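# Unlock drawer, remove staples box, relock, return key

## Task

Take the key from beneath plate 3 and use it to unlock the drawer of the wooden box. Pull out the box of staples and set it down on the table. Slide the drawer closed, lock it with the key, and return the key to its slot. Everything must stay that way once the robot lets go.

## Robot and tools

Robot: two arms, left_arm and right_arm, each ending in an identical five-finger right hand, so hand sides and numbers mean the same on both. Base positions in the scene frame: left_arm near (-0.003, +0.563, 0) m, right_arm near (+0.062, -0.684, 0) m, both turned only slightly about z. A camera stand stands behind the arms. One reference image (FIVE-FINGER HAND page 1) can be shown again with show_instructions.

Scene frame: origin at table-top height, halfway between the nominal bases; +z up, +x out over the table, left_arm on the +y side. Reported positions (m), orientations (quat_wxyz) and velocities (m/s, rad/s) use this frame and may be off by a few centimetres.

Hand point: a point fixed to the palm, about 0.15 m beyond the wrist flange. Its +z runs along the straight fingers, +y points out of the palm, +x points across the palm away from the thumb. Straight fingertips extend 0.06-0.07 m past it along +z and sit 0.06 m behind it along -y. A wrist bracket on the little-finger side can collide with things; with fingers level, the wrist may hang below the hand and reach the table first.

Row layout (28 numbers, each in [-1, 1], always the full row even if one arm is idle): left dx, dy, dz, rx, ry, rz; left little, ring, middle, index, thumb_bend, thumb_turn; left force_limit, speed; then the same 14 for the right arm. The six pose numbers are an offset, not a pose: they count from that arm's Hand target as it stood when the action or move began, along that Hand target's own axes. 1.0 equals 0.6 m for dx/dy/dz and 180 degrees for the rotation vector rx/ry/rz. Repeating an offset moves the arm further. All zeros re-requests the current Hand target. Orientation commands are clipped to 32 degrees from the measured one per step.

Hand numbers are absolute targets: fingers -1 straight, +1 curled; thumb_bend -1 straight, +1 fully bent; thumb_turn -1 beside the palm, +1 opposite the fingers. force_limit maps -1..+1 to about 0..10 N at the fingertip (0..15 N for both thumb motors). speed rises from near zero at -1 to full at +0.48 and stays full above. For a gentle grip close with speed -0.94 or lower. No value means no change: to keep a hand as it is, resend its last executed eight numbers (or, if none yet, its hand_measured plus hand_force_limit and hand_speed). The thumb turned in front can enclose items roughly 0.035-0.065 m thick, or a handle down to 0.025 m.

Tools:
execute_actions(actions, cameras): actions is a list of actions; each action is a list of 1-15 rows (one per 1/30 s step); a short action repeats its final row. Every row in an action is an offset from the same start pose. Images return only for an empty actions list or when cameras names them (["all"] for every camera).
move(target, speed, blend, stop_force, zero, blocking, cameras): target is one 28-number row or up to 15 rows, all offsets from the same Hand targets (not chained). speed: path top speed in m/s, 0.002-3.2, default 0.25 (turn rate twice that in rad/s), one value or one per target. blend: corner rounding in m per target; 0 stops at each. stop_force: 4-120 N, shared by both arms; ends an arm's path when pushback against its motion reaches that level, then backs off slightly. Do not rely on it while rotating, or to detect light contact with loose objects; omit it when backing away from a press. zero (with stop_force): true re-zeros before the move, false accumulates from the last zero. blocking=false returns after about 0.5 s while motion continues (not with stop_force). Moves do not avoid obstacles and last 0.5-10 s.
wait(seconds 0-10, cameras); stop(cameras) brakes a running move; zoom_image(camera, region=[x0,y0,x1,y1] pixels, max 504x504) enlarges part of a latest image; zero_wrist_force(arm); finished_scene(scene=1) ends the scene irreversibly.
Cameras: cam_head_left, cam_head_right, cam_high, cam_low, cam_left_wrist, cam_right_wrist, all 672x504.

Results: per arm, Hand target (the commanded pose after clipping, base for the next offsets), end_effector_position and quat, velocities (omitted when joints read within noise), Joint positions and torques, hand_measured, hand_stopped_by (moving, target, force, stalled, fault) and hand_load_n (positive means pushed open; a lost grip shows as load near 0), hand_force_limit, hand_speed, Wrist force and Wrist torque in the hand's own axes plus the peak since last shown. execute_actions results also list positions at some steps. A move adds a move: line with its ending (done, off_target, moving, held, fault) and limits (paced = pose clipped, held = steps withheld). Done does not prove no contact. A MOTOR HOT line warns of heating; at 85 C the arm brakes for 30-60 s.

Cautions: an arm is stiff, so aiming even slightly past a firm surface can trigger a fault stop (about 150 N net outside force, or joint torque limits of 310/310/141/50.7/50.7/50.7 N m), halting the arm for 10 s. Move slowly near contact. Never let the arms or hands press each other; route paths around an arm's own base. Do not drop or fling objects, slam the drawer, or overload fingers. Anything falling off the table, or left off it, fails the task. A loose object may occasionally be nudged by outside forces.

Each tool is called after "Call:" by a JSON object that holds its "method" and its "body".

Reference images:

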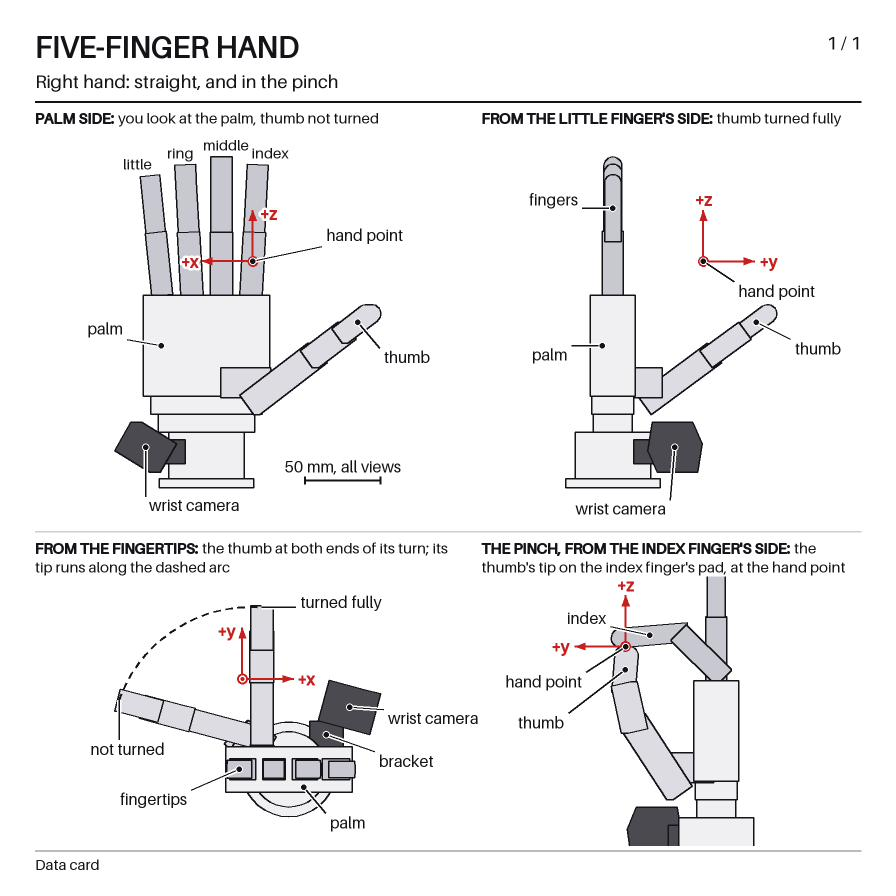

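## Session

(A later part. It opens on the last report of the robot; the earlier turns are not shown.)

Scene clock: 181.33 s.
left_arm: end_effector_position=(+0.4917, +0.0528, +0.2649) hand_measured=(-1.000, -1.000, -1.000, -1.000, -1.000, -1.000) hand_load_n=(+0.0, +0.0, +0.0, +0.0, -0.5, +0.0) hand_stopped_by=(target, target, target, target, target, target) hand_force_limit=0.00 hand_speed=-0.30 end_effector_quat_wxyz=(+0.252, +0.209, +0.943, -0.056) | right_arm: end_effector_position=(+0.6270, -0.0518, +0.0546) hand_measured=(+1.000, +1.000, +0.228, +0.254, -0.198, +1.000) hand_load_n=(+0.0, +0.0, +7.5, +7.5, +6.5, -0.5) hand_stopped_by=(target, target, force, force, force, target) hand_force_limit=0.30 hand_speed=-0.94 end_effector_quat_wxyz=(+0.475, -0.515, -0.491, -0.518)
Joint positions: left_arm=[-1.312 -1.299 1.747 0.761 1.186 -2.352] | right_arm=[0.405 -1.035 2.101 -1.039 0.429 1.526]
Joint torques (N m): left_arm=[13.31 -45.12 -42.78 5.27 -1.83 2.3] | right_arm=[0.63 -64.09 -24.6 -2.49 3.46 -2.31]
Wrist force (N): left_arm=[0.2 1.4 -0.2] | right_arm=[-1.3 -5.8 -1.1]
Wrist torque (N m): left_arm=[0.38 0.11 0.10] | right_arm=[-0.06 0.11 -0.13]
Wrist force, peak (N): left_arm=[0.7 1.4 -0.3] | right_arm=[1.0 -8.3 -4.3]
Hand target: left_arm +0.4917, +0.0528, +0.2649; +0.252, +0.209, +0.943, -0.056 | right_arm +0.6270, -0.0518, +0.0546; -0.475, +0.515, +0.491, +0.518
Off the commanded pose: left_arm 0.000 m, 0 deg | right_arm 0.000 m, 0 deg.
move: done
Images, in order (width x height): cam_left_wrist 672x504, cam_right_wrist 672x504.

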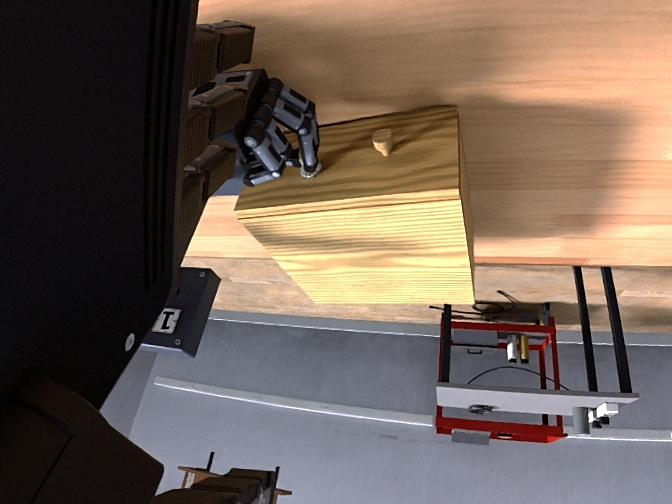

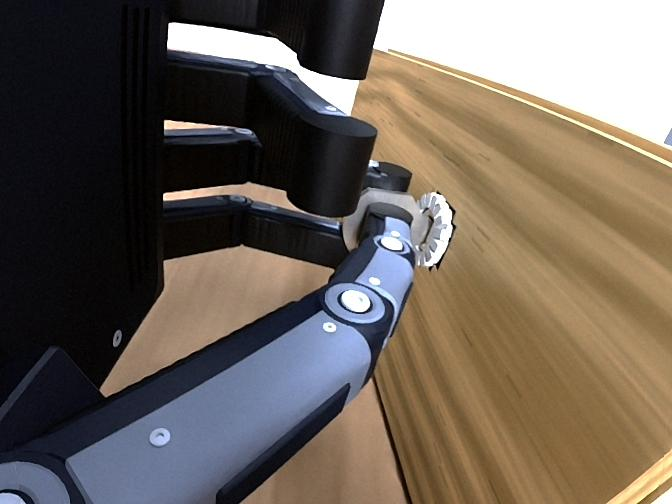

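Call:
{"method": "move", "body": {"target": [0,0,0,0,0,0,-1,-1,-1,-1,-1,-1,0,-0.3,0,0.0002,-0.00344,0.00074,-0.0435,-0.00912,1,1,0.62,0.62,0.22,1,0.3,-0.94], "speed": 0.04, "cameras": ["cam_right_wrist", "cam_left_wrist"]}}

Call:
{"method": "zoom_image", "body": {"camera": "cam_right_wrist", "region": [390, 180, 480, 270]}}

Call:
{"method": "zoom_image", "body": {"camera": "cam_left_wrist", "region": [270, 120, 340, 190]}}

Scene clock: 186.30 s.
left_arm: end_effector_position=(+0.4917, +0.0528, +0.2649) hand_measured=(-1.000, -1.000, -1.000, -1.000, -1.000, -1.000) hand_load_n=(+0.0, +0.0, +0.0, +0.0, +0.0, +0.0) hand_stopped_by=(target, target, target, target, target, target) hand_force_limit=0.00 hand_speed=-0.30 end_effector_quat_wxyz=(+0.252, +0.209, +0.943, -0.056) | right_arm: end_effector_position=(+0.6271, -0.0538, +0.0548) hand_measured=(+1.000, +1.000, +0.228, +0.254, -0.198, +1.000) hand_load_n=(+0.0, +0.0, +4.5, +11.5, +8.0, +1.5) hand_stopped_by=(target, target, force, force, force, target) hand_force_limit=0.30 hand_speed=-0.94 end_effector_quat_wxyz=(-0.434, +0.541, +0.530, +0.488)
Joint positions: left_arm=[-1.312 -1.299 1.747 0.761 1.186 -2.352] | right_arm=[0.413 -1.041 2.021 -0.643 0.463 1.218]
Joint torques (N m): left_arm=[13.89 -47.3 -42.11 5.05 -1.93 2.3] | right_arm=[-4.84 -66.15 -13.25 -3.31 -1.87 2.24]
Wrist force (N): left_arm=[0.3 1.3 -0.4] | right_arm=[-3.1 -4.0 -1.1]
Wrist torque (N m): left_arm=[0.38 0.08 0.10] | right_arm=[-0.01 0.22 -0.21]
Wrist force, peak (N): left_arm=[0.1 1.7 -0.1] | right_arm=[-1.4 -6.0 -1.3]
Hand target: left_arm +0.4917, +0.0528, +0.2649; +0.252, +0.209, +0.943, -0.056 | right_arm +0.6270, -0.0539, +0.0546; -0.434, +0.541, +0.530, +0.488
Off the commanded pose: left_arm 0.000 m, 0 deg | right_arm 0.000 m, 0 deg.
move: done
Images, in order (width x height): cam_left_wrist 672x504, cam_right_wrist 672x504.

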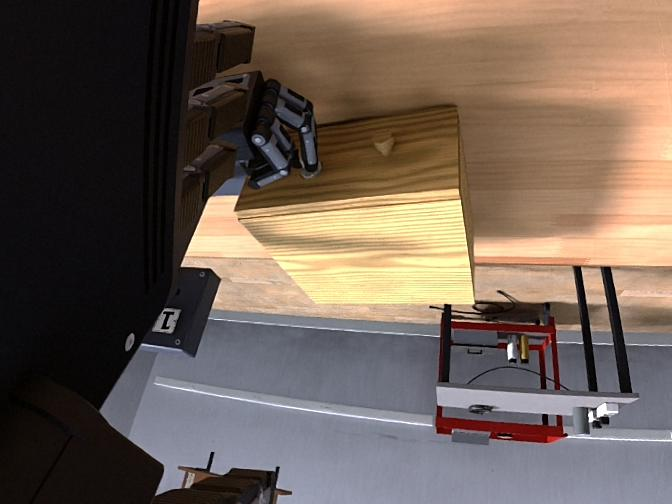

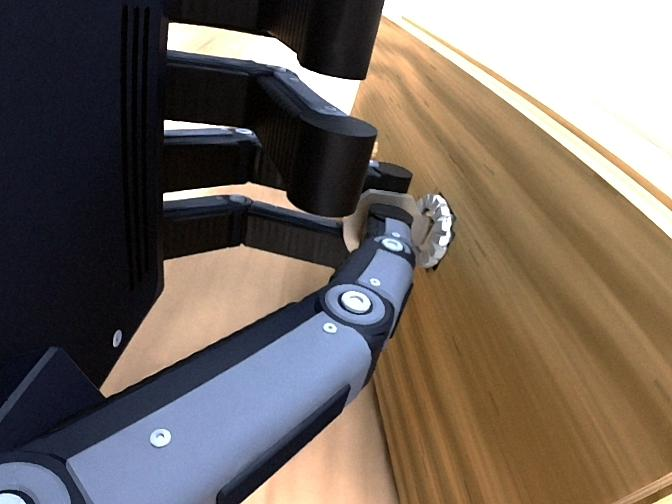

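Scaled by 5.600 from the camera's 672x504 image, which has a finer 960x720 frame.

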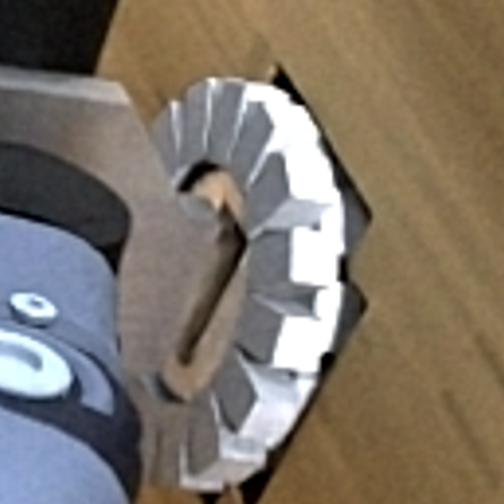

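Scaled by 7.200 from the camera's 672x504 image, which has a finer 960x720 frame.

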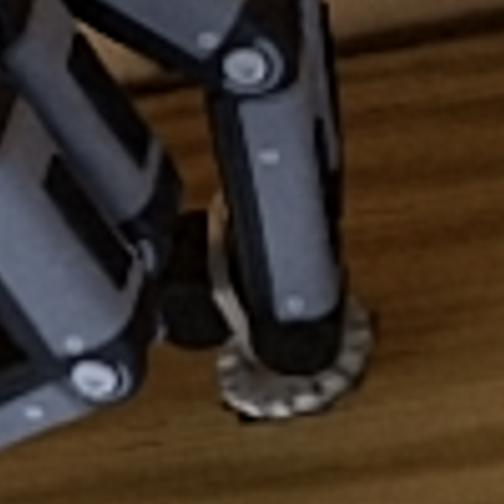

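Call:
{"method": "move", "body": {"target": [0.1682,0.2473,-0.203,0.0694,0,0.1203,-1,-1,-1,-1,-1,-1,0,-0.3,0,0,0,0,0,0,1,1,0.62,0.62,0.22,1,0.3,-0.94], "speed": 0.25, "cameras": ["cam_left_wrist"]}}

Scene clock: 188.27 s.
left_arm: end_effector_position=(+0.4203, +0.2500, +0.3201) hand_measured=(-1.000, -1.000, -1.000, -1.000, -1.000, -1.000) hand_load_n=(+0.0, +0.0, +0.0, +0.0, +0.0, +0.0) hand_stopped_by=(target, target, target, target, target, target) hand_force_limit=0.00 hand_speed=-0.30 end_effector_quat_wxyz=(+0.234, +0.408, +0.876, -0.110) | right_arm: end_effector_position=(+0.6270, -0.0539, +0.0546) hand_measured=(+1.000, +1.000, +0.228, +0.254, -0.198, +1.000) hand_load_n=(+0.0, +0.0, +4.5, +12.0, +8.5, +1.5) hand_stopped_by=(target, target, force, force, force, target) hand_force_limit=0.30 hand_speed=-0.94 end_effector_quat_wxyz=(-0.434, +0.541, +0.530, +0.488)
Joint positions: left_arm=[-1.225 -1.772 2.106 0.738 1.41 -1.859] | right_arm=[0.413 -1.041 2.022 -0.643 0.463 1.219]
Joint torques (N m): left_arm=[-4.73 -35.05 -37.99 -1.71 -1.21 2.04] | right_arm=[-5.5 -58.27 -10.34 -2.18 -3.05 2.37]
Wrist force (N): left_arm=[0.1 1.3 -0.1] | right_arm=[-2.2 1.0 0.1]
Wrist torque (N m): left_arm=[0.35 0.13 0.19] | right_arm=[0.07 0.16 -0.13]
Wrist force, peak (N): left_arm=[1.9 2.1 -1.9] | right_arm=[-3.3 -4.1 -1.1]
Hand target: left_arm +0.4203, +0.2500, +0.3201; +0.234, +0.409, +0.875, -0.110 | right_arm +0.6270, -0.0539, +0.0546; -0.434, +0.541, +0.530, +0.488
Off the commanded pose: left_arm 0.000 m, 0 deg | right_arm 0.000 m, 0 deg.
move: done
Images, in order (width x height): cam_left_wrist 672x504.

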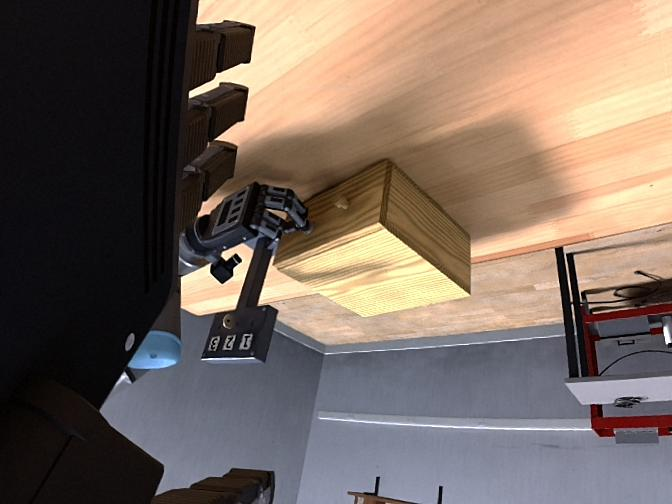

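Call:
{"method": "move", "body": {"target": [[0,0,0,0,0,0,-1,-1,-1,-1,-1,-1,0,-0.3,-0.00018,0.00064,-0.00305,0.00068,-0.03986,-0.00833,1,1,0.62,0.62,0.22,1,0.3,-0.94],[0,0,0,0,0,0,-1,-1,-1,-1,-1,-1,0,-0.3,0.00005,0.00128,-0.00608,0.00137,-0.07973,-0.01666,1,1,0.62,0.62,0.22,1,0.3,-0.94],[0,0,0,0,0,0,-1,-1,-1,-1,-1,-1,0,-0.3,0.00083,0.00191,-0.00903,0.00205,-0.1196,-0.025,1,1,0.62,0.62,0.22,1,0.3,-0.94]], "speed": 0.06, "blend": 0.001, "cameras": ["cam_right_wrist", "cam_left_wrist"]}}

Call:
{"method": "zoom_image", "body": {"camera": "cam_right_wrist", "region": [390, 180, 480, 270]}}

Call:
{"method": "zoom_image", "body": {"camera": "cam_left_wrist", "region": [240, 160, 360, 260]}}

Scene clock: 193.00 s.
left_arm: end_effector_position=(+0.4203, +0.2500, +0.3201) hand_measured=(-1.000, -1.000, -1.000, -1.000, -1.000, -1.000) hand_load_n=(+0.0, +0.0, +0.0, +0.0, +0.0, +0.0) hand_stopped_by=(target, target, target, target, target, target) hand_force_limit=0.00 hand_speed=-0.30 end_effector_quat_wxyz=(+0.234, +0.409, +0.875, -0.110) | right_arm: end_effector_position=(+0.6279, -0.0591, +0.0561) hand_measured=(+1.000, +1.000, +0.228, +0.210, -0.198, +1.000) hand_load_n=(+0.0, +0.0, +4.5, +21.5, +13.0, +9.0) hand_stopped_by=(target, target, force, force, force, target) hand_force_limit=0.30 hand_speed=-0.94 end_effector_quat_wxyz=(-0.309, +0.600, +0.624, +0.393)
Joint positions: left_arm=[-1.225 -1.772 2.106 0.738 1.41 -1.859] | right_arm=[0.473 -1.038 1.865 0.023 0.727 0.727]
Joint torques (N m): left_arm=[-9.62 -36.69 -29.93 -1.95 0.7 2.5] | right_arm=[-11.37 -87.47 -18.34 -1.58 -2.97 1.99]
Wrist force (N): left_arm=[0.2 1.3 -0.5] | right_arm=[-3.6 -4.4 -3.0]
Wrist torque (N m): left_arm=[0.37 0.11 0.19] | right_arm=[0.08 0.49 -0.13]
Wrist force, peak (N): left_arm=[-0.4 1.7 0.1] | right_arm=[-1.8 -5.7 -4.6]
Hand target: left_arm +0.4203, +0.2500, +0.3201; +0.234, +0.409, +0.875, -0.110 | right_arm +0.6277, -0.0592, +0.0560; -0.309, +0.600, +0.624, +0.393
Off the commanded pose: left_arm 0.000 m, 0 deg | right_arm 0.000 m, 0 deg.
move: done
Images, in order (width x height): cam_left_wrist 672x504, cam_right_wrist 672x504.

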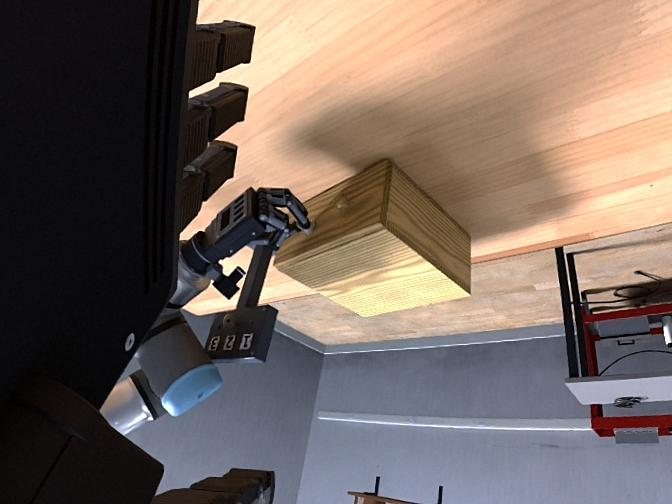

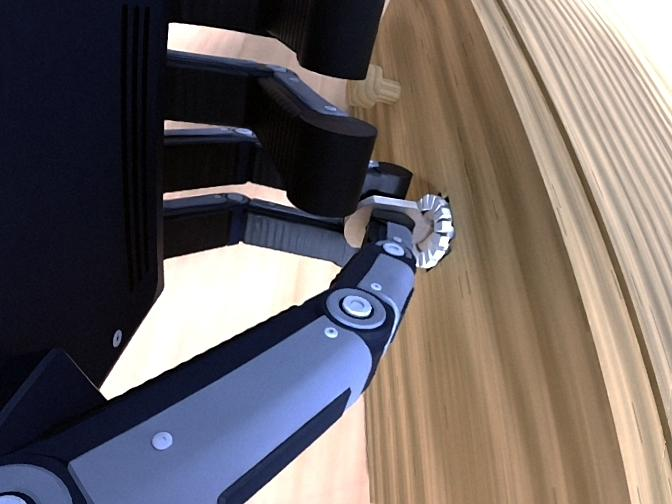

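Scaled by 5.600 from the camera's 672x504 image, which has a finer 960x720 frame.

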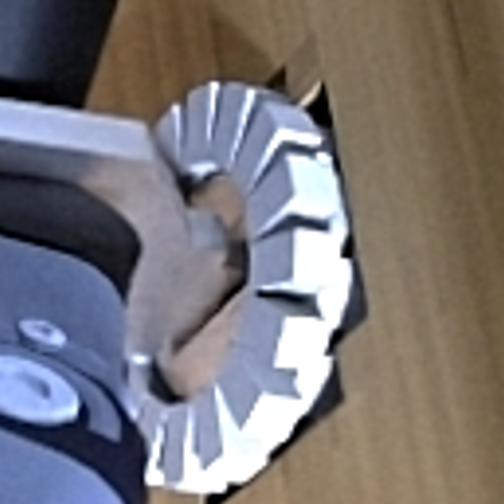

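Scaled by 4.200 from the camera's 672x504 image, which has a finer 960x720 frame.

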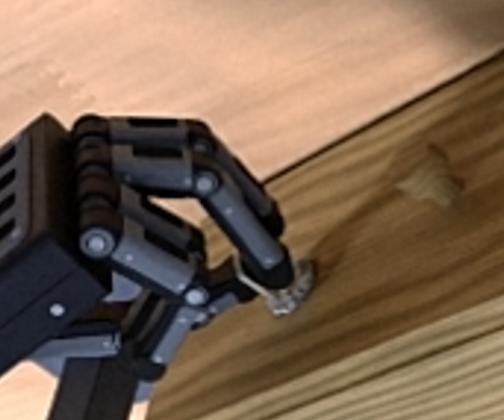

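Call:
{"method": "move", "body": {"target": [[0,0,0,0,0,0,-1,-1,-1,-1,-1,-1,0,-0.3,0.00065,-0.00085,0.00411,-0.00093,0.05437,0.01136,1,1,0.62,0.62,0.22,1,0.3,-0.94],[0,0,0,0,0,0,-1,-1,-1,-1,-1,-1,0,-0.3,0.00203,-0.00165,0.00805,-0.00186,0.10872,0.02272,1,1,0.62,0.62,0.22,1,0.3,-0.94],[0,0,0,0,0,0,-1,-1,-1,-1,-1,-1,0,-0.3,0.00408,-0.00238,0.0117,-0.00278,0.16308,0.03408,1,1,0.62,0.62,0.22,1,0.3,-0.94]], "speed": 0.06, "blend": 0.001, "cameras": ["cam_right_wrist", "cam_left_wrist"]}}

Call:
{"method": "zoom_image", "body": {"camera": "cam_right_wrist", "region": [390, 180, 480, 270]}}

Scene clock: 201.43 s.
left_arm: end_effector_position=(+0.4203, +0.2500, +0.3201) hand_measured=(-1.000, -1.000, -1.000, -1.000, -1.000, -1.000) hand_load_n=(+0.0, +0.0, +0.0, +0.0, +0.0, +0.0) hand_stopped_by=(target, target, target, target, target, target) hand_force_limit=0.00 hand_speed=-0.30 end_effector_quat_wxyz=(+0.234, +0.409, +0.875, -0.110) | right_arm: end_effector_position=(+0.6266, -0.0520, +0.0542) hand_measured=(+1.000, +1.000, +0.228, +0.214, -0.198, +1.000) hand_load_n=(+0.0, +0.0, +6.5, +0.0, +8.0, +0.5) hand_stopped_by=(target, target, force, force, force, target) hand_force_limit=0.30 hand_speed=-0.94 end_effector_quat_wxyz=(+0.475, -0.515, -0.491, -0.518)
Joint positions: left_arm=[-1.225 -1.772 2.106 0.738 1.41 -1.859] | right_arm=[0.405 -1.035 2.102 -1.039 0.429 1.526]
Joint torques (N m): left_arm=[-7.82 -37.45 -29.99 -1.87 0.67 2.4] | right_arm=[-5.37 -69.3 -31.11 -0.18 1.46 -1.02]
Wrist force (N): left_arm=[0.3 1.1 -0.5] | right_arm=[4.0 0.8 0.2]
Wrist torque (N m): left_arm=[0.35 0.11 0.18] | right_arm=[0.04 0.09 -0.11]
Wrist force, peak (N): left_arm=[0.1 1.7 -0.9] | right_arm=[-3.4 -3.7 -3.0]
Hand target: left_arm +0.4203, +0.2500, +0.3201; +0.234, +0.409, +0.875, -0.110 | right_arm +0.6267, -0.0519, +0.0544; -0.475, +0.515, +0.491, +0.518
Off the commanded pose: left_arm 0.000 m, 0 deg | right_arm 0.000 m, 0 deg.
move: done
Images, in order (width x height): cam_left_wrist 672x504, cam_right_wrist 672x504.

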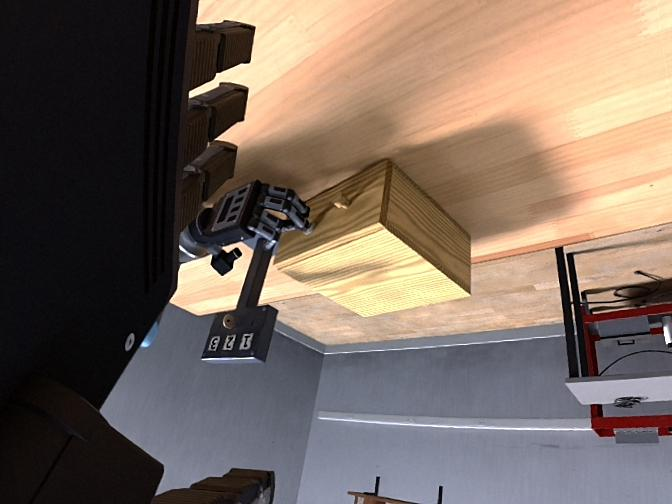

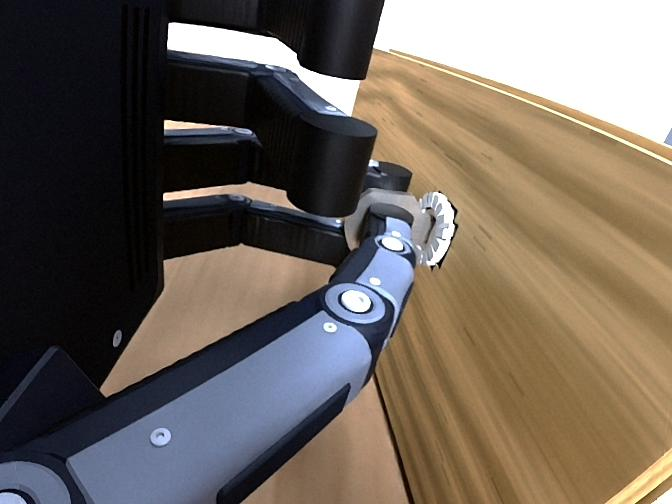

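Scaled by 5.600 from the camera's 672x504 image, which has a finer 960x720 frame.

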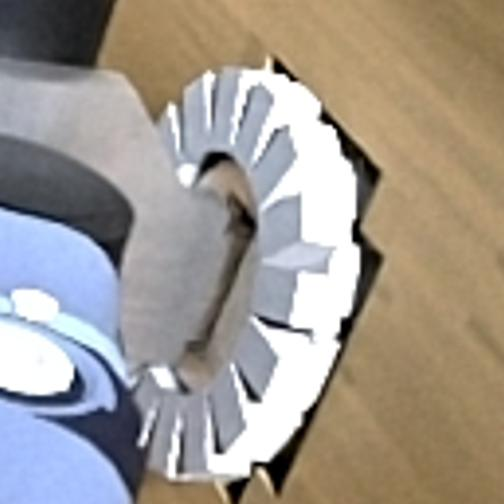

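Call:
{"method": "execute_actions", "body": {"actions": [[[0,0,0,0,0,0,-1,-1,-1,-1,-1,-1,0,-0.3,0,0,0,0,0,0,1,1,0.12,0.12,-0.27,1,-0.1,-0.7]],[[0,0,0,0,0,0,-1,-1,-1,-1,-1,-1,0,-0.3,0,0,0,0,0,0,1,1,0.12,0.12,-0.27,1,-0.1,-0.7]]], "cameras": ["cam_right_wrist", "cam_left_wrist"]}}

Call:
{"method": "zoom_image", "body": {"camera": "cam_right_wrist", "region": [340, 170, 480, 280]}}

Scene clock: 205.73 s.
left_arm: end_effector_position=(+0.4203, +0.2500, +0.3201) hand_measured=(-1.000, -1.000, -1.000, -1.000, -1.000, -1.000) hand_load_n=(+0.0, +0.0, +0.0, +0.0, +0.0, +0.0) hand_stopped_by=(target, target, target, target, target, target) hand_force_limit=0.00 hand_speed=-0.30 end_effector_quat_wxyz=(+0.234, +0.409, +0.875, -0.110) | right_arm: end_effector_position=(+0.6267, -0.0519, +0.0544) hand_measured=(+1.000, +1.000, +0.120, +0.120, -0.270, +1.000) hand_load_n=(+0.0, +0.0, +0.0, +0.0, +0.0, +0.0) hand_stopped_by=(target, target, target, target, target, target) hand_force_limit=-0.10 hand_speed=-0.70 end_effector_quat_wxyz=(+0.475, -0.515, -0.491, -0.518)
Joint positions: left_arm=[-1.225 -1.772 2.106 0.738 1.41 -1.859] | right_arm=[0.405 -1.035 2.102 -1.039 0.429 1.526]
Joint torques (N m): left_arm=[-5.53 -37.43 -30.26 -1.81 0.62 2.1] | right_arm=[4.59 -79.53 -28.45 0.64 0.93 -2.79]
Wrist force (N): left_arm=[-0.1 1.1 -0.4] | right_arm=[-0.3 0.2 0.3]
Wrist torque (N m): left_arm=[0.34 0.16 0.15] | right_arm=[0.01 0.06 -0.07]
Wrist force, peak (N): left_arm=[0.1 1.5 -0.5] | right_arm=[3.9 0.5 0.6]
Hand target: left_arm +0.4203, +0.2500, +0.3201; +0.234, +0.409, +0.875, -0.110 | right_arm +0.6267, -0.0519, +0.0544; -0.475, +0.515, +0.491, +0.518
Off the commanded pose: left_arm 0.000 m, 0 deg | right_arm 0.000 m, 0 deg.
Step readings (end_effector_position of left_arm | right_arm):
0: (+0.4203, +0.2500, +0.3201) | (+0.6267, -0.0519, +0.0544)
1: (+0.4203, +0.2500, +0.3201) | (+0.6267, -0.0519, +0.0544)
2: (+0.4203, +0.2500, +0.3201) | (+0.6267, -0.0519, +0.0544)
4: (+0.4203, +0.2500, +0.3201) | (+0.6267, -0.0519, +0.0544)
8: (+0.4203, +0.2500, +0.3201) | (+0.6267, -0.0519, +0.0544)
15: (+0.4203, +0.2500, +0.3201) | (+0.6267, -0.0519, +0.0544)
16: (+0.4203, +0.2500, +0.3201) | (+0.6267, -0.0519, +0.0544)
17: (+0.4203, +0.2500, +0.3201) | (+0.6267, -0.0519, +0.0544)
19: (+0.4203, +0.2500, +0.3201) | (+0.6267, -0.0519, +0.0544)
23: (+0.4203, +0.2500, +0.3201) | (+0.6267, -0.0519, +0.0544)
30: (+0.4203, +0.2500, +0.3201) | (+0.6267, -0.0519, +0.0544)
Images, in order (width x height): cam_left_wrist 672x504, cam_right_wrist 672x504.

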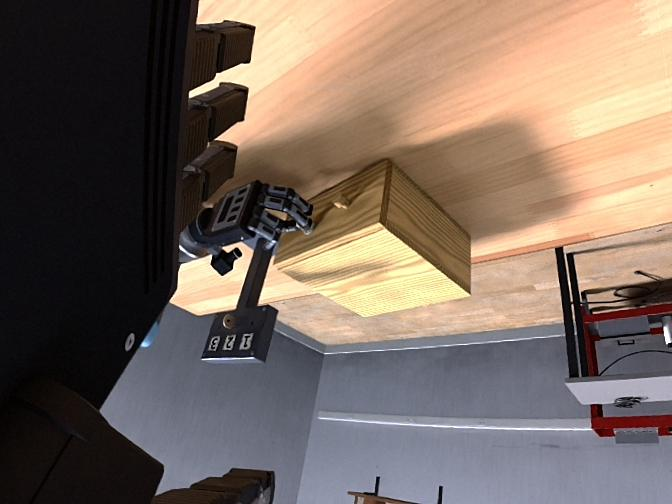

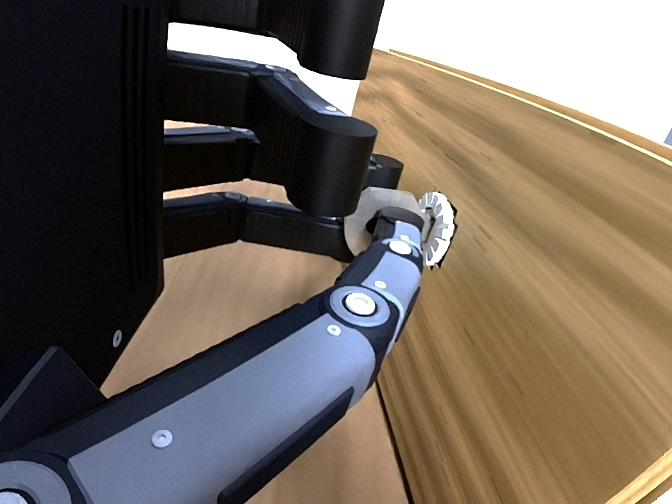

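Scaled by 3.600 from the camera's 672x504 image, which has a finer 960x720 frame.

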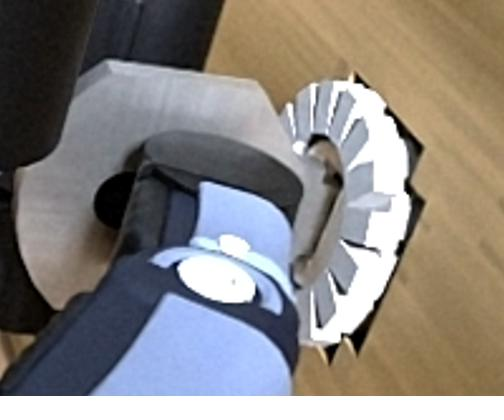

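Call:
{"method": "zoom_image", "body": {"camera": "cam_right_wrist", "region": [410, 190, 460, 250]}}

Scaled by 8.400 from the camera's 672x504 image, which has a finer 960x720 frame.

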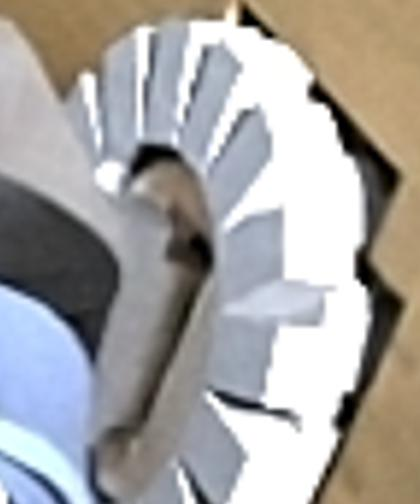

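Call:
{"method": "execute_actions", "body": {"actions": [[[0,0,0,0,0,0,-1,-1,-1,-1,-1,-1,0,-0.3,0,0,0,0,0,0,1,1,0.6,0.0,0.2,1,0.1,-0.9]],[[0,0,0,0,0,0,-1,-1,-1,-1,-1,-1,0,-0.3,0,0,0,0,0,0,1,1,0.6,0.0,0.2,1,0.1,-0.9]],[[0,0,0,0,0,0,-1,-1,-1,-1,-1,-1,0,-0.3,0,0,0,0,0,0,1,1,0.6,0.0,0.2,1,0.1,-0.9]]], "cameras": ["cam_right_wrist"]}}

Call:
{"method": "zoom_image", "body": {"camera": "cam_right_wrist", "region": [340, 170, 480, 280]}}

Call:
{"method": "zoom_image", "body": {"camera": "cam_right_wrist", "region": [410, 190, 460, 250]}}

Scene clock: 209.27 s.
left_arm: end_effector_position=(+0.4203, +0.2500, +0.3201) hand_measured=(-1.000, -1.000, -1.000, -1.000, -1.000, -1.000) hand_load_n=(+0.0, +0.0, +0.0, -0.5, +0.0, +0.0) hand_stopped_by=(target, target, target, target, target, target) hand_force_limit=0.00 hand_speed=-0.30 end_effector_quat_wxyz=(+0.234, +0.409, +0.875, -0.110) | right_arm: end_effector_position=(+0.6267, -0.0519, +0.0544) hand_measured=(+1.000, +1.000, +0.228, +0.000, -0.200, +1.000) hand_load_n=(+0.0, +0.0, +7.0, +0.0, +8.0, +1.0) hand_stopped_by=(target, target, force, target, force, target) hand_force_limit=0.10 hand_speed=-0.90 end_effector_quat_wxyz=(+0.475, -0.515, -0.491, -0.518)
Joint positions: left_arm=[-1.225 -1.772 2.106 0.738 1.41 -1.859] | right_arm=[0.405 -1.035 2.102 -1.039 0.429 1.526]
Joint torques (N m): left_arm=[-3.94 -36.38 -30.29 -1.83 0.74 2.19] | right_arm=[3.42 -79.94 -17.34 0.74 -0.29 -3]
Wrist force (N): left_arm=[0.0 1.0 -0.4] | right_arm=[0.0 0.6 0.5]
Wrist torque (N m): left_arm=[0.33 0.15 0.16] | right_arm=[0.04 0.05 -0.07]
Wrist force, peak (N): left_arm=[0.2 1.5 -0.8] | right_arm=[-0.2 1.5 0.8]
Hand target: left_arm +0.4203, +0.2500, +0.3201; +0.234, +0.409, +0.875, -0.110 | right_arm +0.6267, -0.0519, +0.0544; -0.475, +0.515, +0.491, +0.518
Off the commanded pose: left_arm 0.000 m, 0 deg | right_arm 0.000 m, 0 deg.
Step readings (end_effector_position of left_arm | right_arm):
0: (+0.4203, +0.2500, +0.3201) | (+0.6267, -0.0519, +0.0544)
1: (+0.4203, +0.2500, +0.3201) | (+0.6267, -0.0519, +0.0544)
2: (+0.4203, +0.2500, +0.3201) | (+0.6267, -0.0519, +0.0544)
4: (+0.4203, +0.2500, +0.3201) | (+0.6267, -0.0519, +0.0544)
8: (+0.4203, +0.2500, +0.3201) | (+0.6267, -0.0519, +0.0544)
15: (+0.4203, +0.2500, +0.3201) | (+0.6267, -0.0519, +0.0544)
16: (+0.4203, +0.2500, +0.3201) | (+0.6267, -0.0519, +0.0544)
17: (+0.4203, +0.2500, +0.3201) | (+0.6267, -0.0519, +0.0544)
19: (+0.4203, +0.2500, +0.3201) | (+0.6267, -0.0519, +0.0544)
23: (+0.4203, +0.2500, +0.3201) | (+0.6267, -0.0519, +0.0544)
30: (+0.4203, +0.2500, +0.3201) | (+0.6267, -0.0519, +0.0544)
31: (+0.4203, +0.2500, +0.3201) | (+0.6267, -0.0519, +0.0544)
32: (+0.4203, +0.2500, +0.3201) | (+0.6267, -0.0519, +0.0544)
34: (+0.4203, +0.2500, +0.3201) | (+0.6267, -0.0519, +0.0544)
38: (+0.4203, +0.2500, +0.3201) | (+0.6267, -0.0519, +0.0544)
45: (+0.4203, +0.2500, +0.3201) | (+0.6267, -0.0519, +0.0544)
Images, in order (width x height): cam_right_wrist 672x504.

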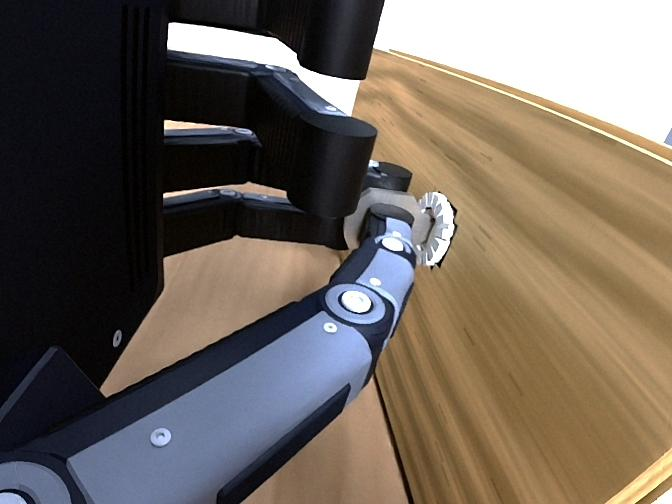

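Scaled by 3.600 from the camera's 672x504 image, which has a finer 960x720 frame.

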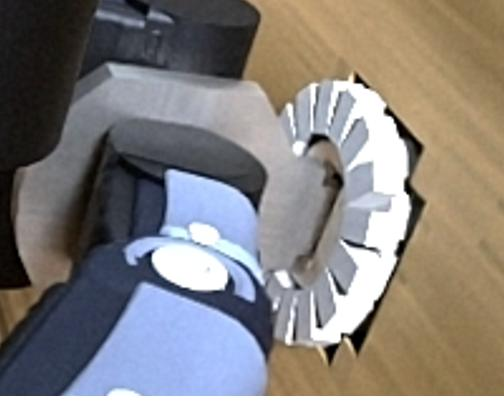

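Scaled by 8.400 from the camera's 672x504 image, which has a finer 960x720 frame.

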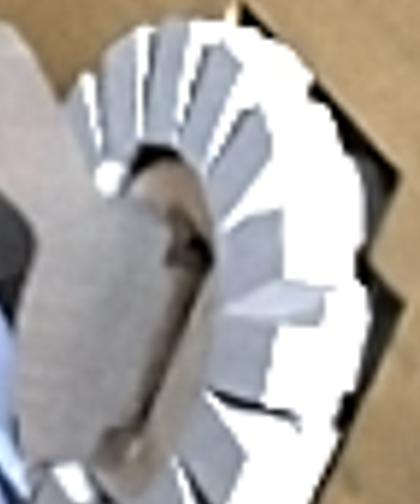

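Call:
{"method": "execute_actions", "body": {"actions": [[[0,0,0,0,0,0,-1,-1,-1,-1,-1,-1,0,-0.3,0,0,0,0,0,0,1,1,0.0,0.0,-0.5,1,0.1,-0.7]],[[0,0,0,0,0,0,-1,-1,-1,-1,-1,-1,0,-0.3,0,0,0,0,0,0,1,1,0.0,0.0,-0.5,1,0.1,-0.7]],[[0,0,0,0,0,0,-1,-1,-1,-1,-1,-1,0,-0.3,0,0,0,0,0,0,1,1,0.0,0.0,-0.5,1,0.1,-0.7]]], "cameras": ["cam_right_wrist"]}}

Call:
{"method": "zoom_image", "body": {"camera": "cam_right_wrist", "region": [340, 170, 480, 280]}}

Scene clock: 214.20 s.
left_arm: end_effector_position=(+0.4203, +0.2500, +0.3201) hand_measured=(-1.000, -1.000, -1.000, -1.000, -1.000, -1.000) hand_load_n=(+0.0, +0.0, +0.0, +0.0, +0.0, +0.0) hand_stopped_by=(target, target, target, target, target, target) hand_force_limit=0.00 hand_speed=-0.30 end_effector_quat_wxyz=(+0.234, +0.409, +0.875, -0.110) | right_arm: end_effector_position=(+0.6267, -0.0519, +0.0544) hand_measured=(+1.000, +1.000, +0.000, +0.000, -0.500, +1.000) hand_load_n=(+0.0, +0.0, +0.0, +0.0, -1.0, +0.0) hand_stopped_by=(target, target, target, target, target, target) hand_force_limit=0.10 hand_speed=-0.70 end_effector_quat_wxyz=(+0.475, -0.515, -0.491, -0.518)
Joint positions: left_arm=[-1.225 -1.772 2.106 0.738 1.41 -1.859] | right_arm=[0.405 -1.035 2.102 -1.039 0.429 1.526]
Joint torques (N m): left_arm=[-2.03 -37.52 -29.76 -1.61 0.67 2.03] | right_arm=[4.02 -77.35 -11.93 -0.17 -0.4 -2.8]
Wrist force (N): left_arm=[-0.2 1.3 -0.3] | right_arm=[-0.4 -0.7 0.0]
Wrist torque (N m): left_arm=[0.35 0.17 0.16] | right_arm=[0.00 0.07 -0.08]
Wrist force, peak (N): left_arm=[-0.1 1.5 -0.7] | right_arm=[-0.5 -1.3 -0.9]
Hand target: left_arm +0.4203, +0.2500, +0.3201; +0.234, +0.409, +0.875, -0.110 | right_arm +0.6267, -0.0519, +0.0544; -0.475, +0.515, +0.491, +0.518
Off the commanded pose: left_arm 0.000 m, 0 deg | right_arm 0.000 m, 0 deg.
Step readings (end_effector_position of left_arm | right_arm):
0: (+0.4203, +0.2500, +0.3201) | (+0.6267, -0.0519, +0.0544)
1: (+0.4203, +0.2500, +0.3201) | (+0.6267, -0.0519, +0.0544)
2: (+0.4203, +0.2500, +0.3201) | (+0.6267, -0.0519, +0.0544)
4: (+0.4203, +0.2500, +0.3201) | (+0.6267, -0.0519, +0.0544)
8: (+0.4203, +0.2500, +0.3201) | (+0.6267, -0.0519, +0.0544)
15: (+0.4203, +0.2500, +0.3201) | (+0.6267, -0.0519, +0.0544)
16: (+0.4203, +0.2500, +0.3201) | (+0.6267, -0.0519, +0.0544)
17: (+0.4203, +0.2500, +0.3201) | (+0.6267, -0.0519, +0.0544)
19: (+0.4203, +0.2500, +0.3201) | (+0.6267, -0.0519, +0.0544)
23: (+0.4203, +0.2500, +0.3201) | (+0.6267, -0.0519, +0.0544)
30: (+0.4203, +0.2500, +0.3201) | (+0.6267, -0.0519, +0.0544)
31: (+0.4203, +0.2500, +0.3201) | (+0.6267, -0.0519, +0.0544)
32: (+0.4203, +0.2500, +0.3201) | (+0.6267, -0.0519, +0.0544)
34: (+0.4203, +0.2500, +0.3201) | (+0.6267, -0.0519, +0.0544)
38: (+0.4203, +0.2500, +0.3201) | (+0.6267, -0.0519, +0.0544)
45: (+0.4203, +0.2500, +0.3201) | (+0.6267, -0.0519, +0.0544)
Images, in order (width x height): cam_right_wrist 672x504.

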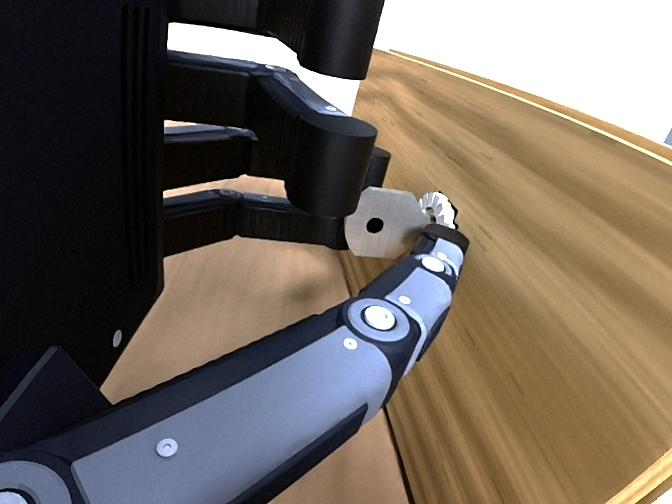

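Scaled by 3.600 from the camera's 672x504 image, which has a finer 960x720 frame.

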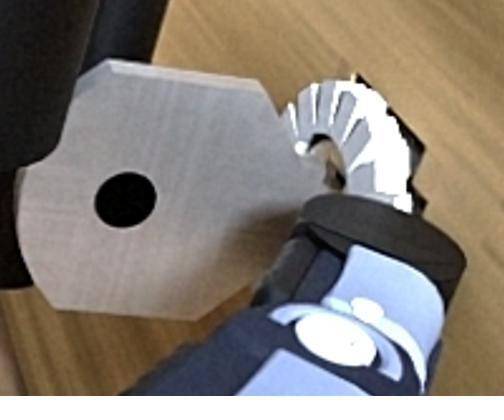

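Call:
{"method": "execute_actions", "body": {"actions": []}}

Scene clock: 215.73 s.
left_arm: end_effector_position=(+0.4203, +0.2500, +0.3201) hand_measured=(-1.000, -1.000, -1.000, -1.000, -1.000, -1.000) hand_load_n=(+0.0, +0.0, +0.0, +0.0, +0.0, +0.0) hand_stopped_by=(target, target, target, target, target, target) hand_force_limit=0.00 hand_speed=-0.30 end_effector_quat_wxyz=(+0.234, +0.409, +0.875, -0.110) | right_arm: end_effector_position=(+0.6267, -0.0519, +0.0544) hand_measured=(+1.000, +1.000, +0.000, +0.000, -0.500, +1.000) hand_load_n=(+0.0, +0.0, +0.0, +0.0, -1.0, +0.0) hand_stopped_by=(target, target, target, target, target, target) hand_force_limit=0.10 hand_speed=-0.70 end_effector_quat_wxyz=(+0.475, -0.515, -0.491, -0.518)
Joint positions: left_arm=[-1.225 -1.772 2.106 0.738 1.41 -1.859] | right_arm=[0.405 -1.035 2.102 -1.039 0.429 1.526]
Joint velocities: within noise
Joint torques (N m): left_arm=[-2.36 -37.7 -29.84 -2.1 0.55 1.9] | right_arm=[3.54 -79.18 -17.26 -1.58 -0.22 -2.55]
Wrist force (N): left_arm=[0.0 1.2 -0.2] | right_arm=[-0.4 -0.6 0.1]
Wrist torque (N m): left_arm=[0.33 0.14 0.17] | right_arm=[0.02 0.08 -0.09]
Wrist force, peak (N): left_arm=[0.4 1.4 -0.7] | right_arm=[-0.5 -1.0 0.3]
Hand target: left_arm +0.4203, +0.2500, +0.3201; +0.234, +0.409, +0.875, -0.110 | right_arm +0.6267, -0.0519, +0.0544; -0.475, +0.515, +0.491, +0.518
Off the commanded pose: left_arm 0.000 m, 0 deg | right_arm 0.000 m, 0 deg.

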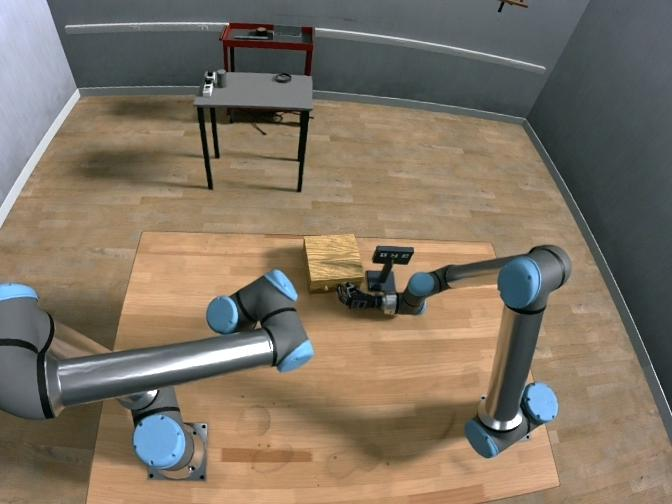

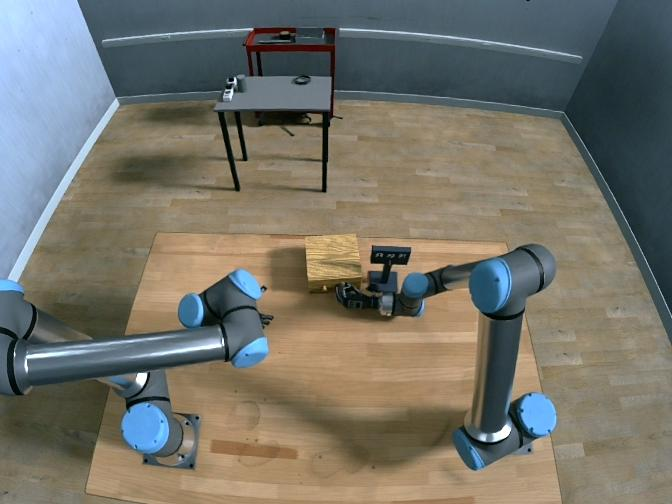

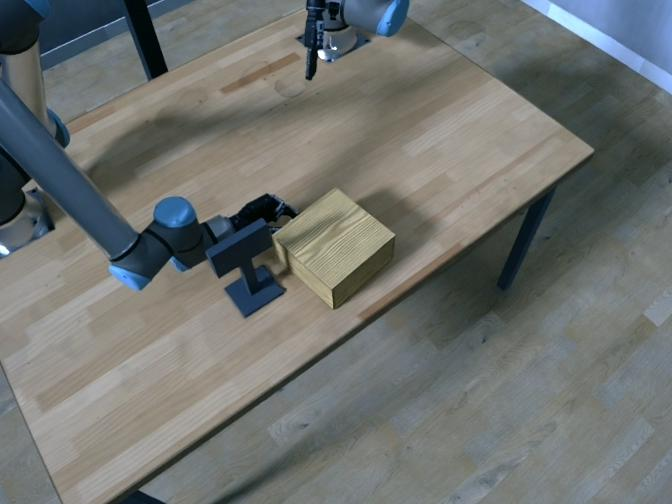

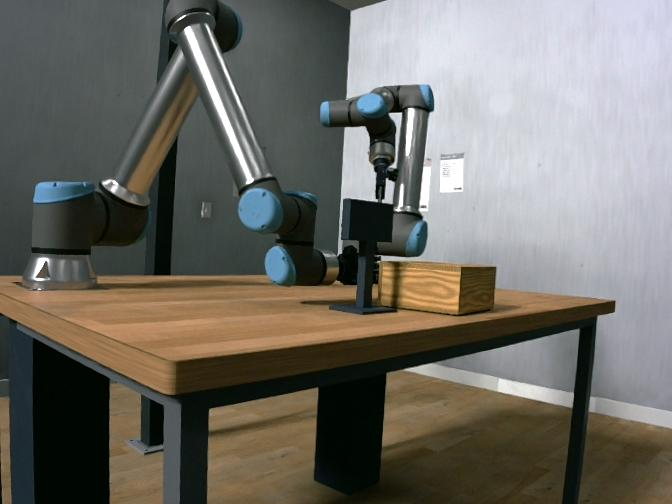

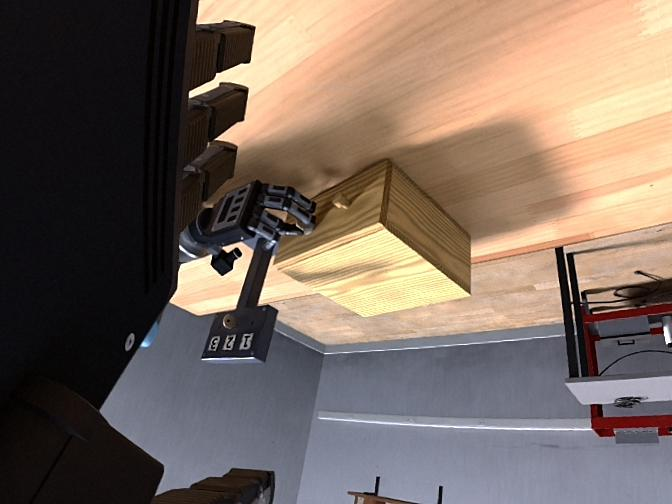

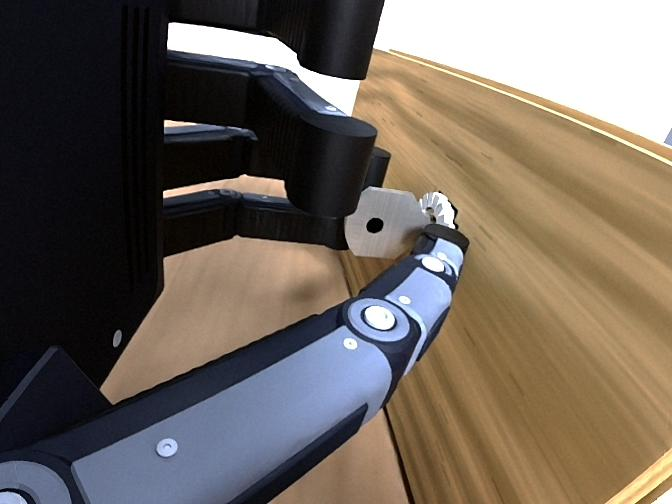

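Call:
{"method": "move", "body": {"target": [[0,0,0,0,0,0,-1,-1,-1,-1,-1,-1,0,-0.3,0.0022,-0.1305,-0.0274,0,0,0,1,1,0.0,0.0,-0.5,1,0.1,-0.7],[-0.284,-0.067,0.3948,0.3265,-0.1782,-0.2533,-1,-1,-1,-1,-1,-1,0,-0.3,0.2773,-0.3132,-0.4058,0,0,0,1,1,0.0,0.0,-0.5,1,0.1,-0.7]], "speed": [0.08,0.3], "blend": 0.02, "cameras": ["cam_left_wrist","cam_right_wrist","cam_high","cam_low"]}}

Scene clock: 227.00 s.
left_arm: end_effector_position=(+0.5600, +0.0203, +0.1998) hand_measured=(-1.000, -1.000, -1.000, -1.000, -1.000, -1.000) hand_load_n=(+0.0, +0.0, +0.0, +0.0, +0.0, -0.5) hand_stopped_by=(target, target, target, target, target, target) hand_force_limit=0.00 hand_speed=-0.30 end_effector_quat_wxyz=(+0.170, +0.073, +0.703, -0.686) | right_arm: end_effector_position=(+0.4197, -0.2800, +0.2199) hand_measured=(+1.000, +1.000, +0.000, +0.000, -0.500, +1.000) hand_load_n=(+0.0, +0.0, +0.0, +0.0, +0.0, +0.0) hand_stopped_by=(target, target, target, target, target, target) hand_force_limit=0.10 hand_speed=-0.70 end_effector_quat_wxyz=(+0.477, -0.512, -0.488, -0.521)
Joint positions: left_arm=[-0.879 -1.352 2.16 -0.808 2.144 -2.796] | right_arm=[-0.077 -1.809 2.6 -0.811 -0.053 1.571]
Joint torques (N m): left_arm=[3.05 -65.2 -38.86 -6.26 2.56 -2.61] | right_arm=[-7.84 1.87 -42.31 -2.17 -1.77 3.01]
Wrist force (N): left_arm=[-0.3 -0.1 -0.1] | right_arm=[0.1 0.3 0.8]
Wrist torque (N m): left_arm=[0.00 -0.03 -0.08] | right_arm=[-0.01 -0.01 0.02]
Wrist force, peak (N): left_arm=[0.4 1.4 -1.0] | right_arm=[-0.4 -1.3 -0.2]
Hand target: left_arm +0.5601, +0.0203, +0.1999; +0.170, +0.073, +0.703, -0.686 | right_arm +0.4197, -0.2801, +0.2199; +0.475, -0.515, -0.491, -0.518
Off the commanded pose: left_arm 0.000 m, 0 deg | right_arm 0.000 m, 1 deg.
move: done
Images, in order (width x height): cam_high 672x504, cam_low 672x504, cam_left_wrist 672x504, cam_right_wrist 672x504.

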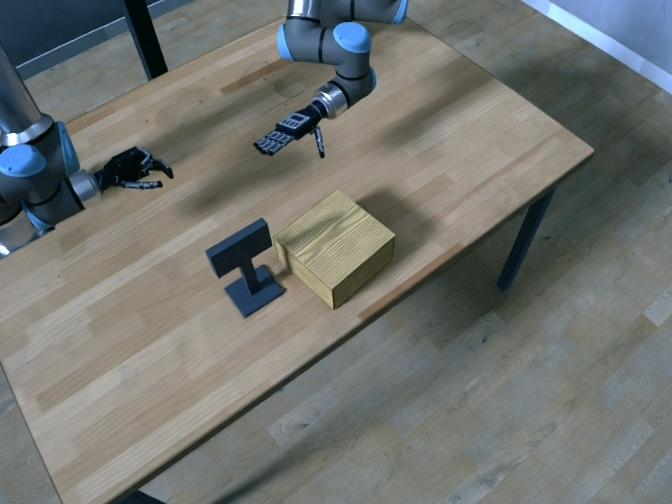

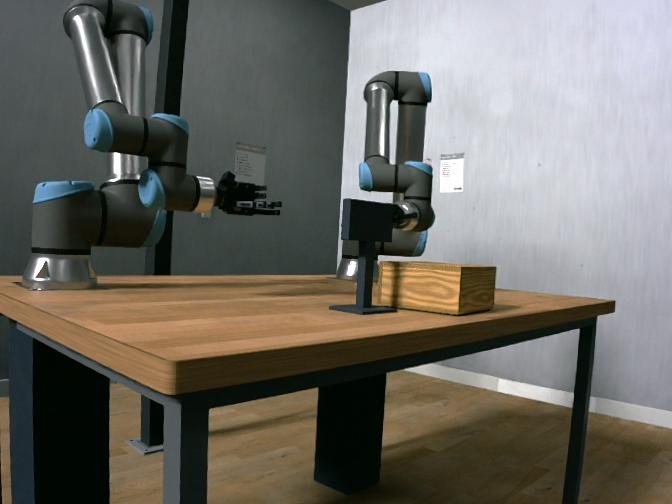

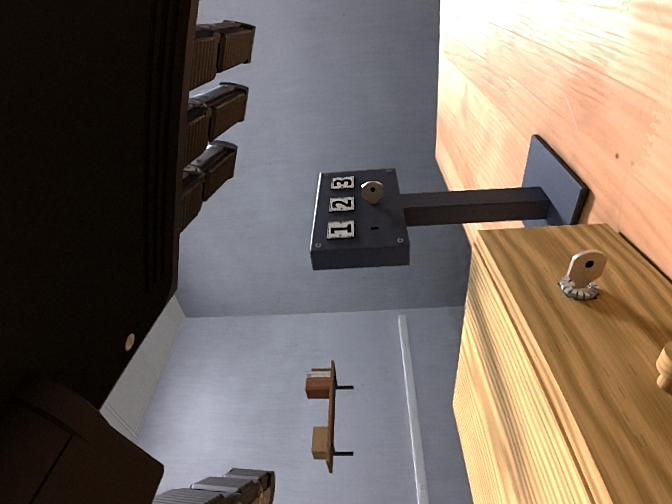

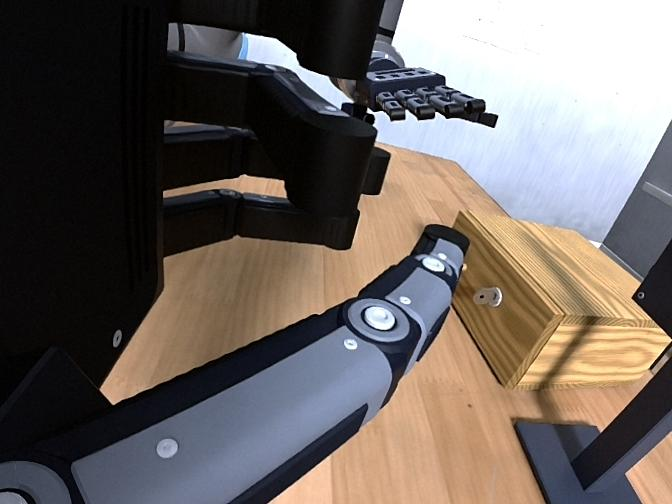

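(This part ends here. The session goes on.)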